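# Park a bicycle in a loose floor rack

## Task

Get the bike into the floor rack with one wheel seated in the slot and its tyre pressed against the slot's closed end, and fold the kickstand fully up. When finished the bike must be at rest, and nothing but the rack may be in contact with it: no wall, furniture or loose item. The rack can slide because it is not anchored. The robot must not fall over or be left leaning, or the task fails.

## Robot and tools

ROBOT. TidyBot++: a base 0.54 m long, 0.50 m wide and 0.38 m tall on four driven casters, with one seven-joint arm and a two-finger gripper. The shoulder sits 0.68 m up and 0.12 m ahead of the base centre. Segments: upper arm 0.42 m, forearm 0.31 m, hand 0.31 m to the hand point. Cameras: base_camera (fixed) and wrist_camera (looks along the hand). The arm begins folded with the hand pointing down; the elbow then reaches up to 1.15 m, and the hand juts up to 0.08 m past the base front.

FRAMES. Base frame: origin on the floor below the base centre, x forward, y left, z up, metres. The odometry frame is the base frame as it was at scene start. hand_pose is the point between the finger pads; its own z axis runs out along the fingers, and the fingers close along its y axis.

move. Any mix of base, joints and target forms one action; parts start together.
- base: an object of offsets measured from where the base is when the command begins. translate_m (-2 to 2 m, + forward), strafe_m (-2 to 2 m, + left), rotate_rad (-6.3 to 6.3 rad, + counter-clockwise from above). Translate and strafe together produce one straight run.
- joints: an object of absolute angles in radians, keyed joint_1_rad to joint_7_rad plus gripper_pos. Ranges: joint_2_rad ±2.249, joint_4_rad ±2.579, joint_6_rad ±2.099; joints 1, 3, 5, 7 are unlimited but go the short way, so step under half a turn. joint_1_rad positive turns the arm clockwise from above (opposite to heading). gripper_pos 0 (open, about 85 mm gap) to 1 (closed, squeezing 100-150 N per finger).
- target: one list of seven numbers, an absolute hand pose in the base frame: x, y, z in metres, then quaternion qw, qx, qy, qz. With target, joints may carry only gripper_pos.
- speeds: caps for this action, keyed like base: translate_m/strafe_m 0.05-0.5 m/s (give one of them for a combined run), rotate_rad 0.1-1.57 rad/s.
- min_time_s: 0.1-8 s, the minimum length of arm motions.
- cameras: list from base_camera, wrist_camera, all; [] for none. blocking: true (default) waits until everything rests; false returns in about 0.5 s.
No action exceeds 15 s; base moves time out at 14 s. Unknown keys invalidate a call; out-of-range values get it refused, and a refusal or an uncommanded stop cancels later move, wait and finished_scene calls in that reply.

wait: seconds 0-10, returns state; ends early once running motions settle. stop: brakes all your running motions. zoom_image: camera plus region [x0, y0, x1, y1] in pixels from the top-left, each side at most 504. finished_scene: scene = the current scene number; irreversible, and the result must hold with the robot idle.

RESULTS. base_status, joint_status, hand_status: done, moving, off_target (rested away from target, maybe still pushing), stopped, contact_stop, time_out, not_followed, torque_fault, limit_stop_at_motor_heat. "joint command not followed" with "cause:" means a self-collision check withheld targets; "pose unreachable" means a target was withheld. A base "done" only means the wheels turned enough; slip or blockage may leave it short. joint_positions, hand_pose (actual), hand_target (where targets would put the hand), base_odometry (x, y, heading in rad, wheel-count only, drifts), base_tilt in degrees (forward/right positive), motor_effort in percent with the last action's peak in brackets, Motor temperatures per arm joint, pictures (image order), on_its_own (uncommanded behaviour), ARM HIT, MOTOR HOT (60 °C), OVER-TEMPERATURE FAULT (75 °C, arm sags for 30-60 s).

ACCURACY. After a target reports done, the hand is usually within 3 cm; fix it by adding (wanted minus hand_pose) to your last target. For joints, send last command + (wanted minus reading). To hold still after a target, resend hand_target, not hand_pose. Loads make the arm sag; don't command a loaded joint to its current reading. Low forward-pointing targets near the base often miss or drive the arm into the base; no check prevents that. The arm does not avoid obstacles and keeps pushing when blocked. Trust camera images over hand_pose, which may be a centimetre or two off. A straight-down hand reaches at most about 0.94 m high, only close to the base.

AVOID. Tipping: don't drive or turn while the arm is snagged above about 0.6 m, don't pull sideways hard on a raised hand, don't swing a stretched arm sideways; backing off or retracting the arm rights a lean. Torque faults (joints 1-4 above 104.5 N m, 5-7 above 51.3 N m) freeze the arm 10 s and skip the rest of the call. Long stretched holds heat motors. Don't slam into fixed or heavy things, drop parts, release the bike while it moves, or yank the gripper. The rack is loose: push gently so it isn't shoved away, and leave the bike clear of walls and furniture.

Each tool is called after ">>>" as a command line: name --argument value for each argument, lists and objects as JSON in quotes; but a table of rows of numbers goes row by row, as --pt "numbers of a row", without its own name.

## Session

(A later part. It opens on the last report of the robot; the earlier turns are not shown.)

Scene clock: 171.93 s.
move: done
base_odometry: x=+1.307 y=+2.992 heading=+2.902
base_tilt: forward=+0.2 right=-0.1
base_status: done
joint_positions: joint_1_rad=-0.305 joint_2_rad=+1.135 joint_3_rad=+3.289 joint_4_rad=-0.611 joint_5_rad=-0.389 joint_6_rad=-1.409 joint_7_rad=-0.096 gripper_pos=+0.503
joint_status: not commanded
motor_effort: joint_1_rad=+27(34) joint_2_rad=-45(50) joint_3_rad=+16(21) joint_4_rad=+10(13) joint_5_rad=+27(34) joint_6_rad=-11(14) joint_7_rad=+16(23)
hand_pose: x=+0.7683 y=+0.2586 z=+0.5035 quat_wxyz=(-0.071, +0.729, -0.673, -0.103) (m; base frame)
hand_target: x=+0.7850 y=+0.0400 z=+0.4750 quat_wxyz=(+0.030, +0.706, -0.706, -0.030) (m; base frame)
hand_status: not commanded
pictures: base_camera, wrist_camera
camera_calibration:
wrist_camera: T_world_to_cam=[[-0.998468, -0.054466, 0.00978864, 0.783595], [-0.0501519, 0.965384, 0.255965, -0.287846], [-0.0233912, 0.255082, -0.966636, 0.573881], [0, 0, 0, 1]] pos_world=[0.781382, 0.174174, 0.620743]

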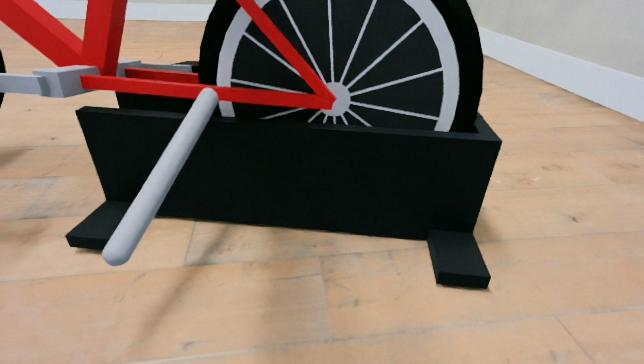

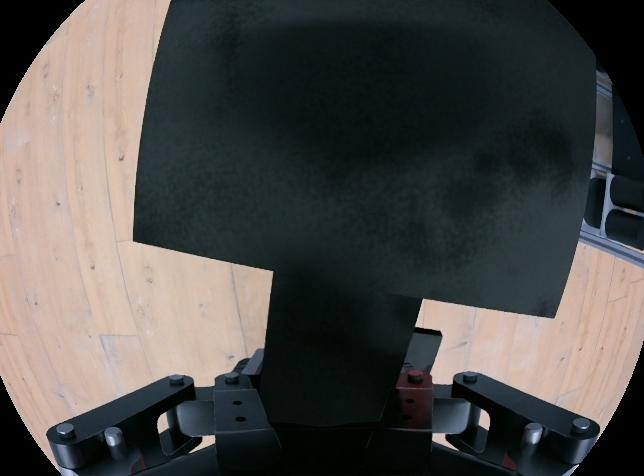

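>>> move --target '[0.775,0.24,0.475,-0.05,0.725,-0.68,-0.09]' --min_time_s 1.5 --cameras '["all"]'

>>> move --joints '{"gripper_pos":0.2}' --cameras '["all"]'

Scene clock: 185.43 s.
move: done
base_odometry: x=+1.307 y=+2.992 heading=+2.902
base_tilt: forward=+0.2 right=+0.0
base_status: not commanded
joint_positions: joint_1_rad=-0.307 joint_2_rad=+1.140 joint_3_rad=+3.283 joint_4_rad=-0.599 joint_5_rad=-0.389 joint_6_rad=-1.409 joint_7_rad=-0.115 gripper_pos=+0.512
joint_status: not commanded
motor_effort: joint_1_rad=+4(27) joint_2_rad=-46(48) joint_3_rad=+2(16) joint_4_rad=+15(15) joint_5_rad=+5(26) joint_6_rad=-4(11) joint_7_rad=+8(16)
hand_pose: x=+0.7697 y=+0.2638 z=+0.5037 quat_wxyz=(-0.073, +0.725, -0.677, -0.105) (m; base frame)
hand_target: x=+0.7750 y=+0.2400 z=+0.4750 quat_wxyz=(-0.050, +0.726, -0.680, -0.090) (m; base frame)
hand_status: done (0.038 m and 3.2 deg from the pose sent, 0.035 m and 3.0 deg at the start)
pictures: base_camera, wrist_camera
camera_calibration:
wrist_camera: T_world_to_cam=[[-0.999048, -0.042596, 0.00942022, 0.782823], [-0.0386581, 0.96448, 0.261314, -0.304242], [-0.0202165, 0.260701, -0.965208, 0.568193], [0, 0, 0, 1]] pos_world=[0.781803, 0.178652, 0.620553]

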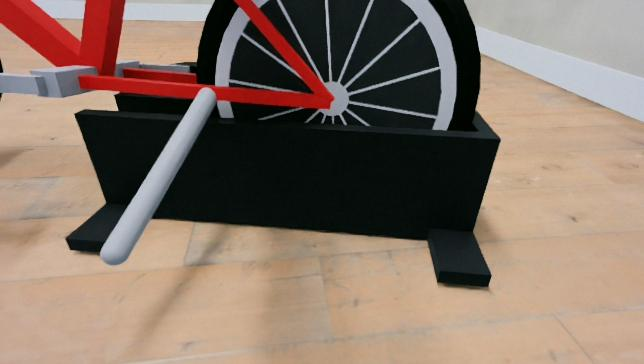

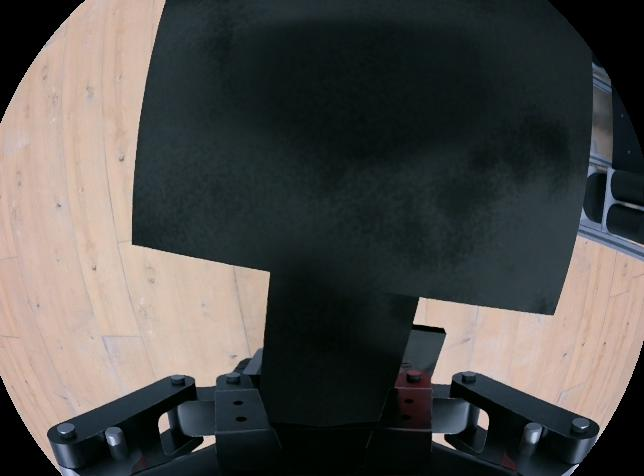

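Scene clock: 186.47 s.
move: done
base_odometry: x=+1.307 y=+2.992 heading=+2.902
base_tilt: forward=+0.3 right=+0.0
base_status: not commanded
joint_positions: joint_1_rad=-0.294 joint_2_rad=+1.140 joint_3_rad=+3.282 joint_4_rad=-0.599 joint_5_rad=-0.357 joint_6_rad=-1.409 joint_7_rad=-0.105 gripper_pos=+0.200
joint_status: all done
motor_effort: joint_1_rad=+1(5) joint_2_rad=-44(46) joint_3_rad=-1(2) joint_4_rad=+15(15) joint_5_rad=-1(5) joint_6_rad=+0(4) joint_7_rad=+1(8)
hand_pose: x=+0.7748 y=+0.2462 z=+0.5015 quat_wxyz=(-0.065, +0.727, -0.677, -0.091) (m; base frame)
hand_target: x=+0.7750 y=+0.2400 z=+0.4750 quat_wxyz=(-0.050, +0.726, -0.680, -0.090) (m; base frame)
hand_status: not commanded
pictures: base_camera, wrist_camera
camera_calibration:
wrist_camera: T_world_to_cam=[[-0.999009, -0.0444873, 0.00116719, 0.791711], [-0.0430073, 0.971852, 0.231634, -0.269967], [-0.0114391, 0.231355, -0.972802, 0.574942], [0, 0, 0, 1]] pos_world=[0.785893, 0.164574, 0.620915]

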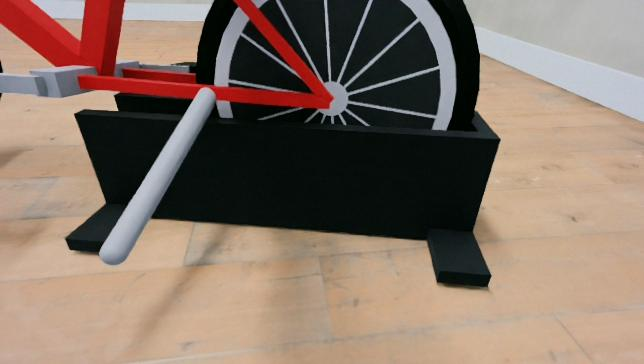

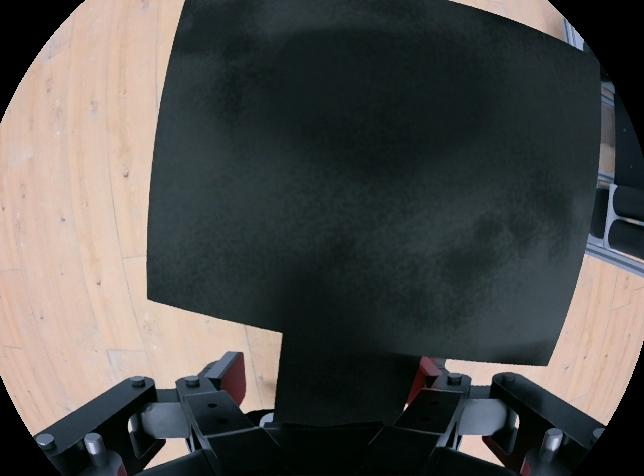

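>>> move --target '[0.745,0.235,0.67,-0.05,0.725,-0.68,-0.09]' --min_time_s 1.5 --cameras '["all"]'

>>> move --base '{"translate_m":-0.25}' --joints '{"gripper_pos":1}' --cameras '["all"]'

Scene clock: 188.70 s.
move: done
base_odometry: x=+1.307 y=+2.992 heading=+2.902
base_tilt: forward=+0.2 right=+0.0
base_status: not commanded
joint_positions: joint_1_rad=-0.285 joint_2_rad=+1.080 joint_3_rad=+3.219 joint_4_rad=-0.259 joint_5_rad=-0.306 joint_6_rad=-1.784 joint_7_rad=-0.211 gripper_pos=+0.200
joint_status: not commanded
motor_effort: joint_1_rad=+1(1) joint_2_rad=-42(45) joint_3_rad=-1(2) joint_4_rad=+14(16) joint_5_rad=-1(2) joint_6_rad=+0(1) joint_7_rad=+1(1)
hand_pose: x=+0.7559 y=+0.2555 z=+0.6492 quat_wxyz=(-0.069, +0.739, -0.664, -0.093) (m; base frame)
hand_target: x=+0.7450 y=+0.2350 z=+0.6700 quat_wxyz=(-0.050, +0.725, -0.680, -0.090) (m; base frame)
hand_status: done (0.031 m and 3.2 deg from the pose sent, 0.171 m and 1.8 deg at the start)
pictures: base_camera, wrist_camera
camera_calibration:
wrist_camera: T_world_to_cam=[[-0.996918, -0.0783177, -0.00450688, 0.783894], [-0.0771206, 0.967919, 0.239134, -0.292102], [-0.0143662, 0.238745, -0.970976, 0.715417], [0, 0, 0, 1]] pos_world=[0.769229, 0.173322, 0.768037]

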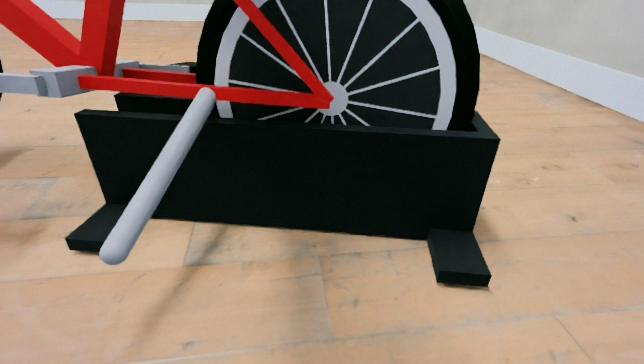

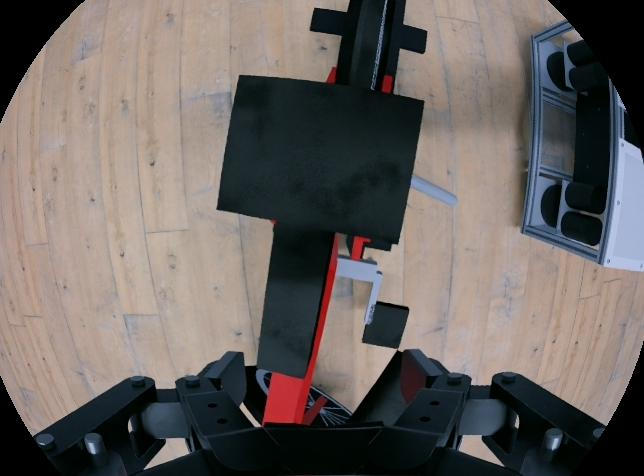

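Scene clock: 190.43 s.
move: done
base_odometry: x=+1.550 y=+2.933 heading=+2.902
base_tilt: forward=+0.3 right=+0.0
base_status: done
joint_positions: joint_1_rad=-0.279 joint_2_rad=+1.078 joint_3_rad=+3.217 joint_4_rad=-0.258 joint_5_rad=-0.305 joint_6_rad=-1.792 joint_7_rad=-0.211 gripper_pos=+0.999
joint_status: all done
motor_effort: joint_1_rad=+1(2) joint_2_rad=-42(46) joint_3_rad=-1(2) joint_4_rad=+14(15) joint_5_rad=-2(2) joint_6_rad=+0(1) joint_7_rad=+1(1)
hand_pose: x=+0.7550 y=+0.2514 z=+0.6502 quat_wxyz=(-0.066, +0.737, -0.666, -0.094) (m; base frame)
hand_target: x=+0.7450 y=+0.2350 z=+0.6700 quat_wxyz=(-0.050, +0.725, -0.680, -0.090) (m; base frame)
hand_status: not commanded
pictures: base_camera, wrist_camera
camera_calibration:
wrist_camera: T_world_to_cam=[[-0.997189, -0.0749065, 0.00158249, 0.777952], [-0.0723846, 0.968639, 0.237695, -0.291284], [-0.0193377, 0.236912, -0.971339, 0.721807], [0, 0, 0, 1]] pos_world=[0.768639, 0.169418, 0.769124]

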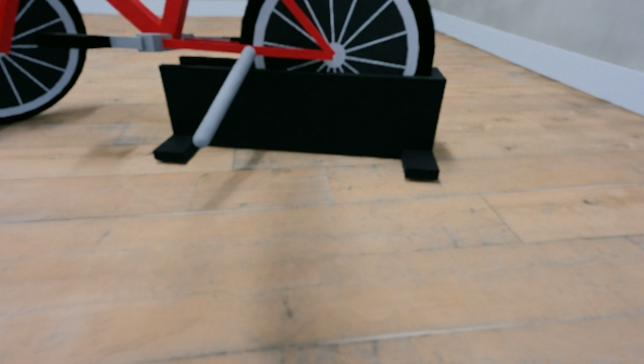

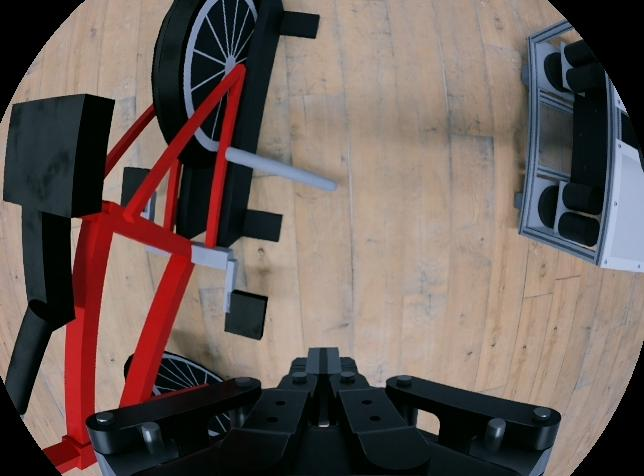

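>>> move --base '{"translate_m":0.025,"strafe_m":0.02}' --target '[0.58,0.30,0.42,0,0.866,0,0.5]' --min_time_s 1.5

>>> move --target '[0.68,0.30,0.15,0,0.866,0,0.5]' --min_time_s 1.5

>>> move --target '[0.775,0.27,0.10,0,0.866,0,0.5]' --min_time_s 1.5 --cameras '["all"]'

Scene clock: 195.17 s.
move: done
base_odometry: x=+1.521 y=+2.919 heading=+2.903
base_tilt: forward=+0.2 right=+0.0
base_status: done
joint_positions: joint_1_rad=-1.179 joint_2_rad=+1.077 joint_3_rad=+3.370 joint_4_rad=-2.113 joint_5_rad=-0.903 joint_6_rad=+0.790 joint_7_rad=+1.341 gripper_pos=+0.999
joint_status: not commanded
motor_effort: joint_1_rad=+1(2) joint_2_rad=-29(44) joint_3_rad=+5(5) joint_4_rad=+3(15) joint_5_rad=+0(3) joint_6_rad=+7(7) joint_7_rad=+1(1)
hand_pose: x=+0.5601 y=+0.3135 z=+0.3861 quat_wxyz=(-0.018, +0.893, -0.001, +0.450) (m; base frame)
hand_target: x=+0.5800 y=+0.3000 z=+0.4200 quat_wxyz=(+0.000, +0.866, +0.000, +0.500) (m; base frame)
hand_status: done (0.042 m and 6.8 deg from the pose sent, 0.293 m and 107.5 deg at the start)
pictures: none

Scene clock: 197.20 s.
move: done
base_odometry: x=+1.521 y=+2.919 heading=+2.903
base_tilt: forward=+0.2 right=+0.0
base_status: not commanded
joint_positions: joint_1_rad=-0.912 joint_2_rad=+1.675 joint_3_rad=+3.307 joint_4_rad=-1.439 joint_5_rad=-0.903 joint_6_rad=+0.862 joint_7_rad=+1.429 gripper_pos=+0.999
joint_status: not commanded
motor_effort: joint_1_rad=+1(2) joint_2_rad=-35(38) joint_3_rad=+5(6) joint_4_rad=+3(4) joint_5_rad=+0(1) joint_6_rad=+7(8) joint_7_rad=+1(1)
hand_pose: x=+0.6839 y=+0.2999 z=+0.1603 quat_wxyz=(-0.004, +0.875, -0.032, +0.484) (m; base frame)
hand_target: x=+0.6800 y=+0.3000 z=+0.1500 quat_wxyz=(+0.000, +0.866, +0.000, +0.500) (m; base frame)
hand_status: done (0.011 m and 4.3 deg from the pose sent, 0.265 m and 6.8 deg at the start)
pictures: none

Scene clock: 199.03 s.
move: done
base_odometry: x=+1.521 y=+2.919 heading=+2.903
base_tilt: forward=+0.3 right=-0.1
base_status: not commanded
joint_positions: joint_1_rad=-0.680 joint_2_rad=+1.803 joint_3_rad=+3.277 joint_4_rad=-1.086 joint_5_rad=-0.810 joint_6_rad=+0.862 joint_7_rad=+1.612 gripper_pos=+0.999
joint_status: not commanded
motor_effort: joint_1_rad=+1(2) joint_2_rad=-39(39) joint_3_rad=+3(5) joint_4_rad=+7(8) joint_5_rad=+2(2) joint_6_rad=+8(8) joint_7_rad=+1(1)
hand_pose: x=+0.8037 y=+0.2708 z=+0.1498 quat_wxyz=(-0.007, +0.843, -0.036, +0.537) (m; base frame)
hand_target: x=+0.7750 y=+0.2700 z=+0.1000 quat_wxyz=(+0.000, +0.866, +0.000, +0.500) (m; base frame)
hand_status: done (0.057 m and 6.5 deg from the pose sent, 0.113 m and 4.3 deg at the start)
pictures: base_camera, wrist_camera
camera_calibration:
wrist_camera: T_world_to_cam=[[-0.0330039, -0.995725, -0.0862702, 0.316363], [-0.430299, 0.092064, -0.89798, 0.507578], [0.902083, 0.00748512, -0.431497, -0.527163], [0, 0, 0, 1]] pos_world=[0.704396, 0.272227, 0.255618]

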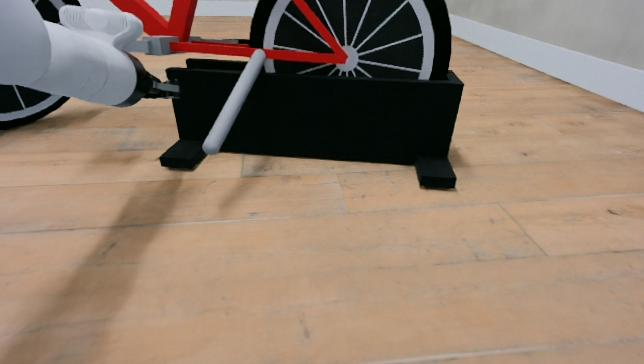

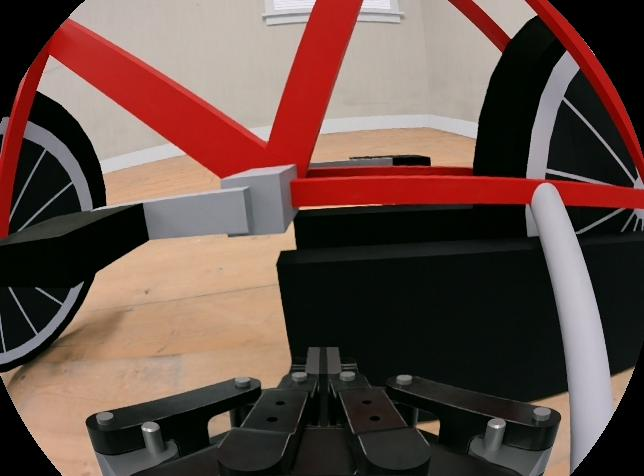

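>>> move --target '[0.755,0.20,0.07,0,0.866,0,0.5]' --min_time_s 1.5 --cameras '["all"]'

>>> move --target '[0.755,0.12,0.06,0,0.866,0,0.5]' --min_time_s 1.5 --cameras '["all"]'

Scene clock: 201.00 s.
move: done
base_odometry: x=+1.521 y=+2.919 heading=+2.903
base_tilt: forward=+0.2 right=+0.0
base_status: not commanded
joint_positions: joint_1_rad=-0.587 joint_2_rad=+1.853 joint_3_rad=+3.261 joint_4_rad=-1.137 joint_5_rad=-0.615 joint_6_rad=+0.878 joint_7_rad=+1.568 gripper_pos=+0.999
joint_status: not commanded
motor_effort: joint_1_rad=+2(3) joint_2_rad=-34(39) joint_3_rad=+3(4) joint_4_rad=+6(8) joint_5_rad=+1(2) joint_6_rad=+6(8) joint_7_rad=+0(1)
hand_pose: x=+0.7855 y=+0.2256 z=+0.1037 quat_wxyz=(-0.001, +0.861, +0.006, +0.508) (m; base frame)
hand_target: x=+0.7550 y=+0.2000 z=+0.0700 quat_wxyz=(+0.000, +0.866, +0.000, +0.500) (m; base frame)
hand_status: done (0.052 m and 1.3 deg from the pose sent, 0.117 m and 6.5 deg at the start)
pictures: base_camera, wrist_camera
camera_calibration:
wrist_camera: T_world_to_cam=[[0.0290669, -0.999078, -0.0316048, 0.213238], [-0.494513, 0.013105, -0.869072, 0.527776], [0.868684, 0.0408901, -0.493676, -0.505235], [0, 0, 0, 1]] pos_world=[0.693684, 0.226784, 0.215992]

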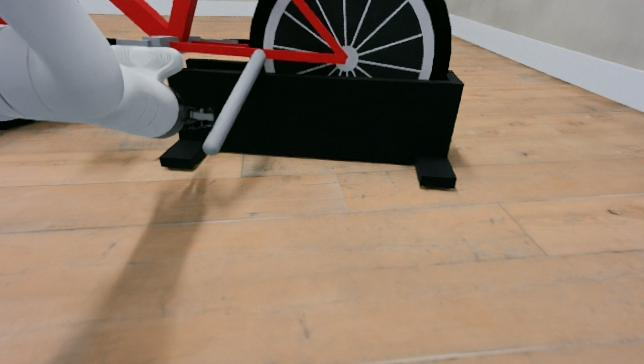

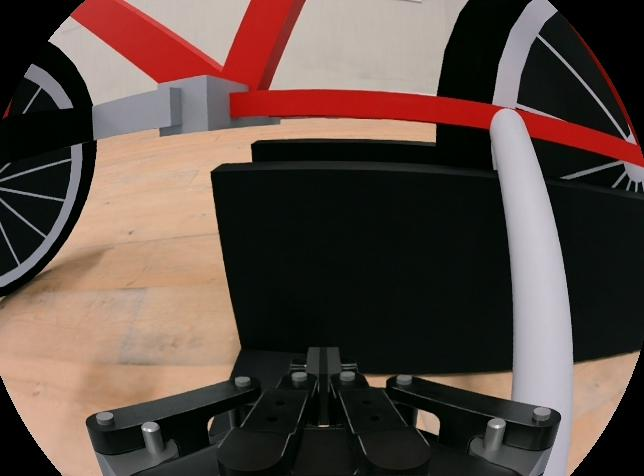

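Scene clock: 203.03 s.
move: off_target
base_odometry: x=+1.521 y=+2.919 heading=+2.903
base_tilt: forward=+0.3 right=-0.1
base_status: not commanded
joint_positions: joint_1_rad=-0.416 joint_2_rad=+1.867 joint_3_rad=+3.209 joint_4_rad=-1.196 joint_5_rad=-0.374 joint_6_rad=+0.983 joint_7_rad=+1.535 gripper_pos=+0.999
joint_status: not commanded
motor_effort: joint_1_rad=+6(12) joint_2_rad=-31(35) joint_3_rad=+4(7) joint_4_rad=+4(6) joint_5_rad=-3(5) joint_6_rad=+6(7) joint_7_rad=+0(1)
hand_pose: x=+0.7912 y=+0.1682 z=+0.0984 quat_wxyz=(-0.011, +0.858, +0.020, +0.514) (m; base frame)
hand_target: x=+0.7550 y=+0.1200 z=+0.0600 quat_wxyz=(+0.000, +0.866, +0.000, +0.500) (m; base frame)
hand_status: off_target (0.071 m and 3.2 deg from the pose sent, 0.118 m and 1.3 deg at the start)
pictures: base_camera, wrist_camera
camera_calibration:
wrist_camera: T_world_to_cam=[[0.0638258, -0.997325, -0.0356309, 0.128134], [-0.482569, 0.000408297, -0.875858, 0.520034], [0.873529, 0.0730967, -0.481252, -0.520844], [0, 0, 0, 1]] pos_world=[0.697746, 0.165651, 0.209384]

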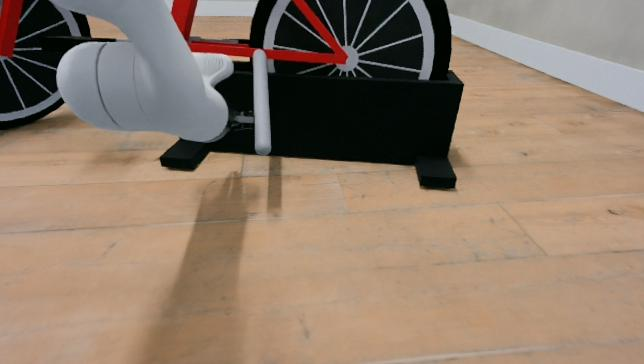

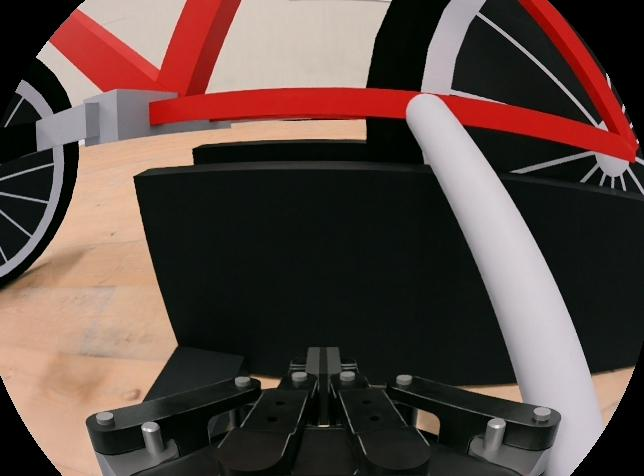

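Stand is moving.

>>> move --target '[0.75,0.06,0.075,0,0.866,0,0.5]' --min_time_s 1.5 --cameras '["base_camera"]'

>>> move --target '[0.75,0.0,0.085,0,0.866,0,0.5]' --min_time_s 1.5 --cameras '["base_camera"]'

Scene clock: 245.73 s.
move: done
base_odometry: x=+1.521 y=+2.919 heading=+2.903
base_tilt: forward=+0.2 right=+0.0
base_status: not commanded
joint_positions: joint_1_rad=-0.214 joint_2_rad=+1.868 joint_3_rad=+3.209 joint_4_rad=-1.321 joint_5_rad=-0.230 joint_6_rad=+1.054 joint_7_rad=+1.535 gripper_pos=+0.999
joint_status: not commanded
motor_effort: joint_1_rad=+1(7) joint_2_rad=-35(35) joint_3_rad=+1(4) joint_4_rad=+5(5) joint_5_rad=+0(4) joint_6_rad=+8(8) joint_7_rad=+1(1)
hand_pose: x=+0.7675 y=+0.0522 z=+0.0826 quat_wxyz=(+0.023, +0.872, +0.004, +0.489) (m; base frame)
hand_target: x=+0.7500 y=+0.0600 z=+0.0750 quat_wxyz=(+0.000, +0.866, +0.000, +0.500) (m; base frame)
hand_status: done (0.021 m and 3.0 deg from the pose sent, 0.118 m and 3.2 deg at the start)
pictures: base_camera

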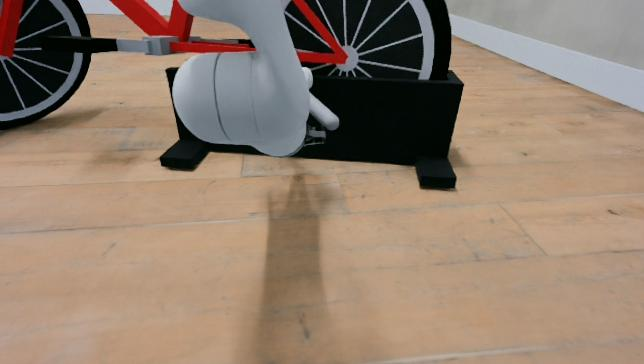

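Scene clock: 247.80 s.
move: done
base_odometry: x=+1.521 y=+2.919 heading=+2.903
base_tilt: forward=+0.3 right=+0.0
base_status: not commanded
joint_positions: joint_1_rad=-0.031 joint_2_rad=+1.868 joint_3_rad=+3.196 joint_4_rad=-1.368 joint_5_rad=-0.060 joint_6_rad=+1.089 joint_7_rad=+1.535 gripper_pos=+0.999
joint_status: not commanded
motor_effort: joint_1_rad=+1(2) joint_2_rad=-33(35) joint_3_rad=+0(1) joint_4_rad=+3(4) joint_5_rad=+1(2) joint_6_rad=+7(8) joint_7_rad=+1(1)
hand_pose: x=+0.7536 y=-0.0168 z=+0.0771 quat_wxyz=(+0.020, +0.878, -0.008, +0.479) (m; base frame)
hand_target: x=+0.7500 y=+0.0000 z=+0.0850 quat_wxyz=(+0.000, +0.866, +0.000, +0.500) (m; base frame)
hand_status: done (0.019 m and 3.7 deg from the pose sent, 0.055 m and 3.0 deg at the start)
pictures: base_camera

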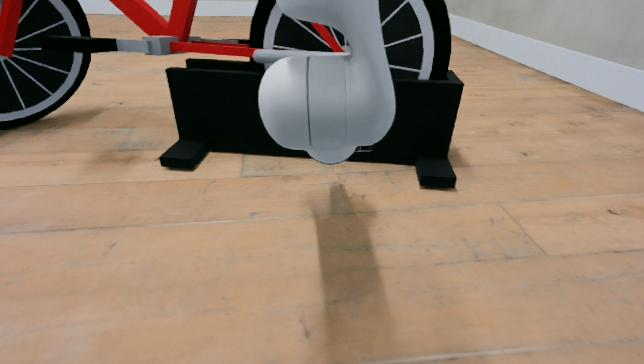

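>>> move --target '[0.60,-0.08,0.30,0,0.866,0,0.5]' --min_time_s 1.5

>>> move --target '[0.60,-0.16,0.62,0,0.966,0,0.259]' --min_time_s 1.5 --cameras '["all"]'

>>> move --base '{"strafe_m":-0.1,"translate_m":0.08}' --target '[0.66,-0.15,0.55,0,1,0,0]' --min_time_s 1.5 --cameras '["all"]'

Scene clock: 250.13 s.
move: done
base_odometry: x=+1.521 y=+2.919 heading=+2.903
base_tilt: forward=+0.3 right=+0.0
base_status: not commanded
joint_positions: joint_1_rad=+0.403 joint_2_rad=+1.556 joint_3_rad=+3.124 joint_4_rad=-2.268 joint_5_rad=+0.279 joint_6_rad=+1.571 joint_7_rad=+1.821 gripper_pos=+0.999
joint_status: not commanded
motor_effort: joint_1_rad=+1(2) joint_2_rad=-27(33) joint_3_rad=-2(3) joint_4_rad=-5(5) joint_5_rad=+3(4) joint_6_rad=+7(8) joint_7_rad=+1(1)
hand_pose: x=+0.5743 y=-0.0912 z=+0.2573 quat_wxyz=(+0.010, +0.895, -0.012, +0.446) (m; base frame)
hand_target: x=+0.6000 y=-0.0800 z=+0.3000 quat_wxyz=(+0.000, +0.866, +0.000, +0.500) (m; base frame)
hand_status: done (0.051 m and 7.2 deg from the pose sent, 0.278 m and 3.7 deg at the start)
pictures: none

Scene clock: 253.27 s.
move: done
base_odometry: x=+1.521 y=+2.919 heading=+2.903
base_tilt: forward=+0.2 right=+0.0
base_status: not commanded
joint_positions: joint_1_rad=+0.589 joint_2_rad=+0.315 joint_3_rad=+2.987 joint_4_rad=-1.979 joint_5_rad=-0.336 joint_6_rad=-0.378 joint_7_rad=+2.288 gripper_pos=+0.999
joint_status: not commanded
motor_effort: joint_1_rad=+1(1) joint_2_rad=-22(31) joint_3_rad=-1(3) joint_4_rad=+14(14) joint_5_rad=+0(3) joint_6_rad=+3(8) joint_7_rad=+1(1)
hand_pose: x=+0.5981 y=-0.1790 z=+0.6053 quat_wxyz=(+0.025, +0.966, -0.010, +0.256) (m; base frame)
hand_target: x=+0.6000 y=-0.1600 z=+0.6200 quat_wxyz=(+0.000, +0.966, +0.000, +0.259) (m; base frame)
hand_status: done (0.024 m and 3.1 deg from the pose sent, 0.370 m and 23.1 deg at the start)
pictures: base_camera, wrist_camera
camera_calibration:
wrist_camera: T_world_to_cam=[[-0.0358804, -0.999353, 0.002515, -0.151593], [-0.873715, 0.0301477, -0.485503, 0.874036], [0.485113, -0.0196174, -0.874231, 0.370696], [0, 0, 0, 1]] pos_world=[0.578389, -0.170573, 0.748803]

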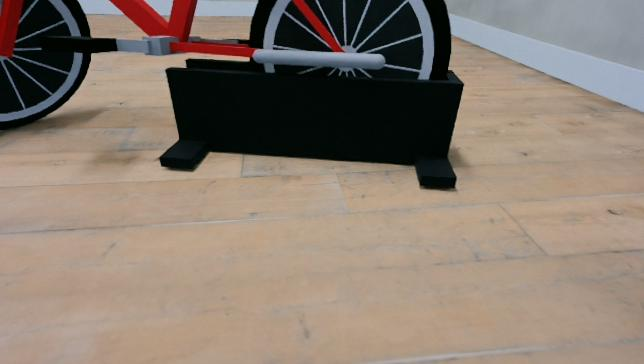

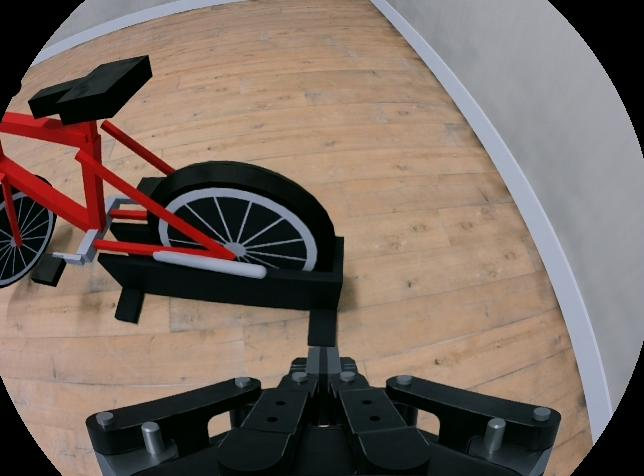

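Scene clock: 255.53 s.
move: done
base_odometry: x=+1.466 y=+3.035 heading=+2.903
base_tilt: forward=+0.2 right=+0.0
base_status: done
joint_positions: joint_1_rad=+0.271 joint_2_rad=+0.674 joint_3_rad=+3.141 joint_4_rad=-1.318 joint_5_rad=-0.070 joint_6_rad=-1.056 joint_7_rad=+1.899 gripper_pos=+0.999
joint_status: not commanded
motor_effort: joint_1_rad=+1(2) joint_2_rad=-34(34) joint_3_rad=-1(3) joint_4_rad=+14(16) joint_5_rad=+0(1) joint_6_rad=+1(4) joint_7_rad=+1(1)
hand_pose: x=+0.6820 y=-0.1353 z=+0.5728 quat_wxyz=(-0.016, +0.998, +0.013, +0.054) (m; base frame)
hand_target: x=+0.6600 y=-0.1500 z=+0.5500 quat_wxyz=(+0.000, +1.000, +0.000, +0.000) (m; base frame)
hand_status: done (0.035 m and 6.6 deg from the pose sent, 0.088 m and 29.8 deg at the start)
pictures: base_camera, wrist_camera
camera_calibration:
wrist_camera: T_world_to_cam=[[0.006919, -0.997767, -0.066435, -0.0942932], [-0.995442, -0.00055332, -0.0953621, 0.785567], [0.0951124, 0.0667921, -0.993223, 0.648288], [0, 0, 0, 1]] pos_world=[0.720979, -0.136948, 0.712544]

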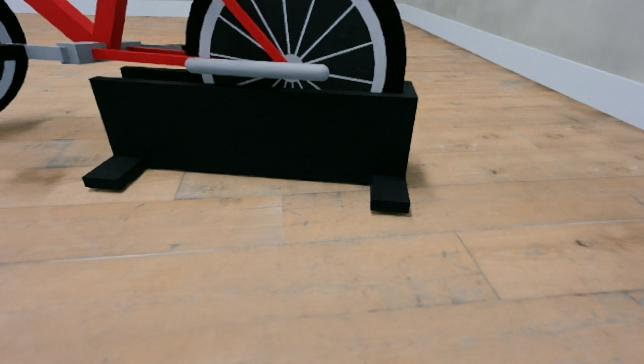

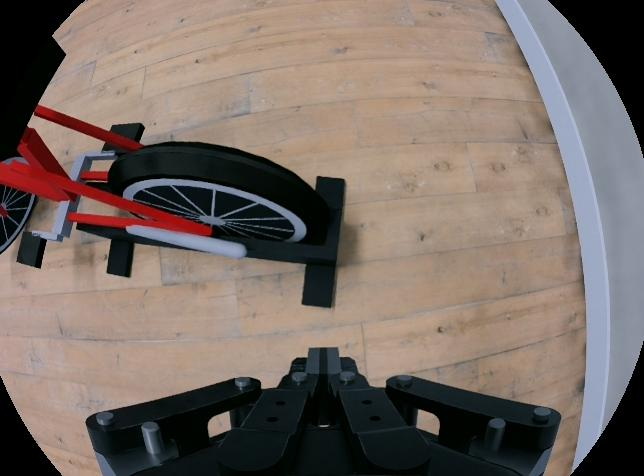

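>>> zoom_image --camera "wrist_camera" --region '[240, 160, 380, 280]'

Scaled by 3.600.

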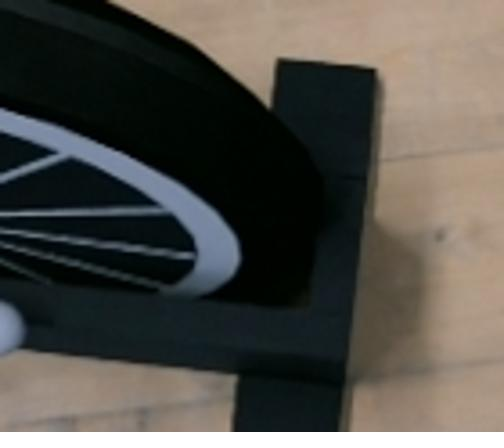

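>>> finished_scene --scene 2

The scene is finished: the task was done.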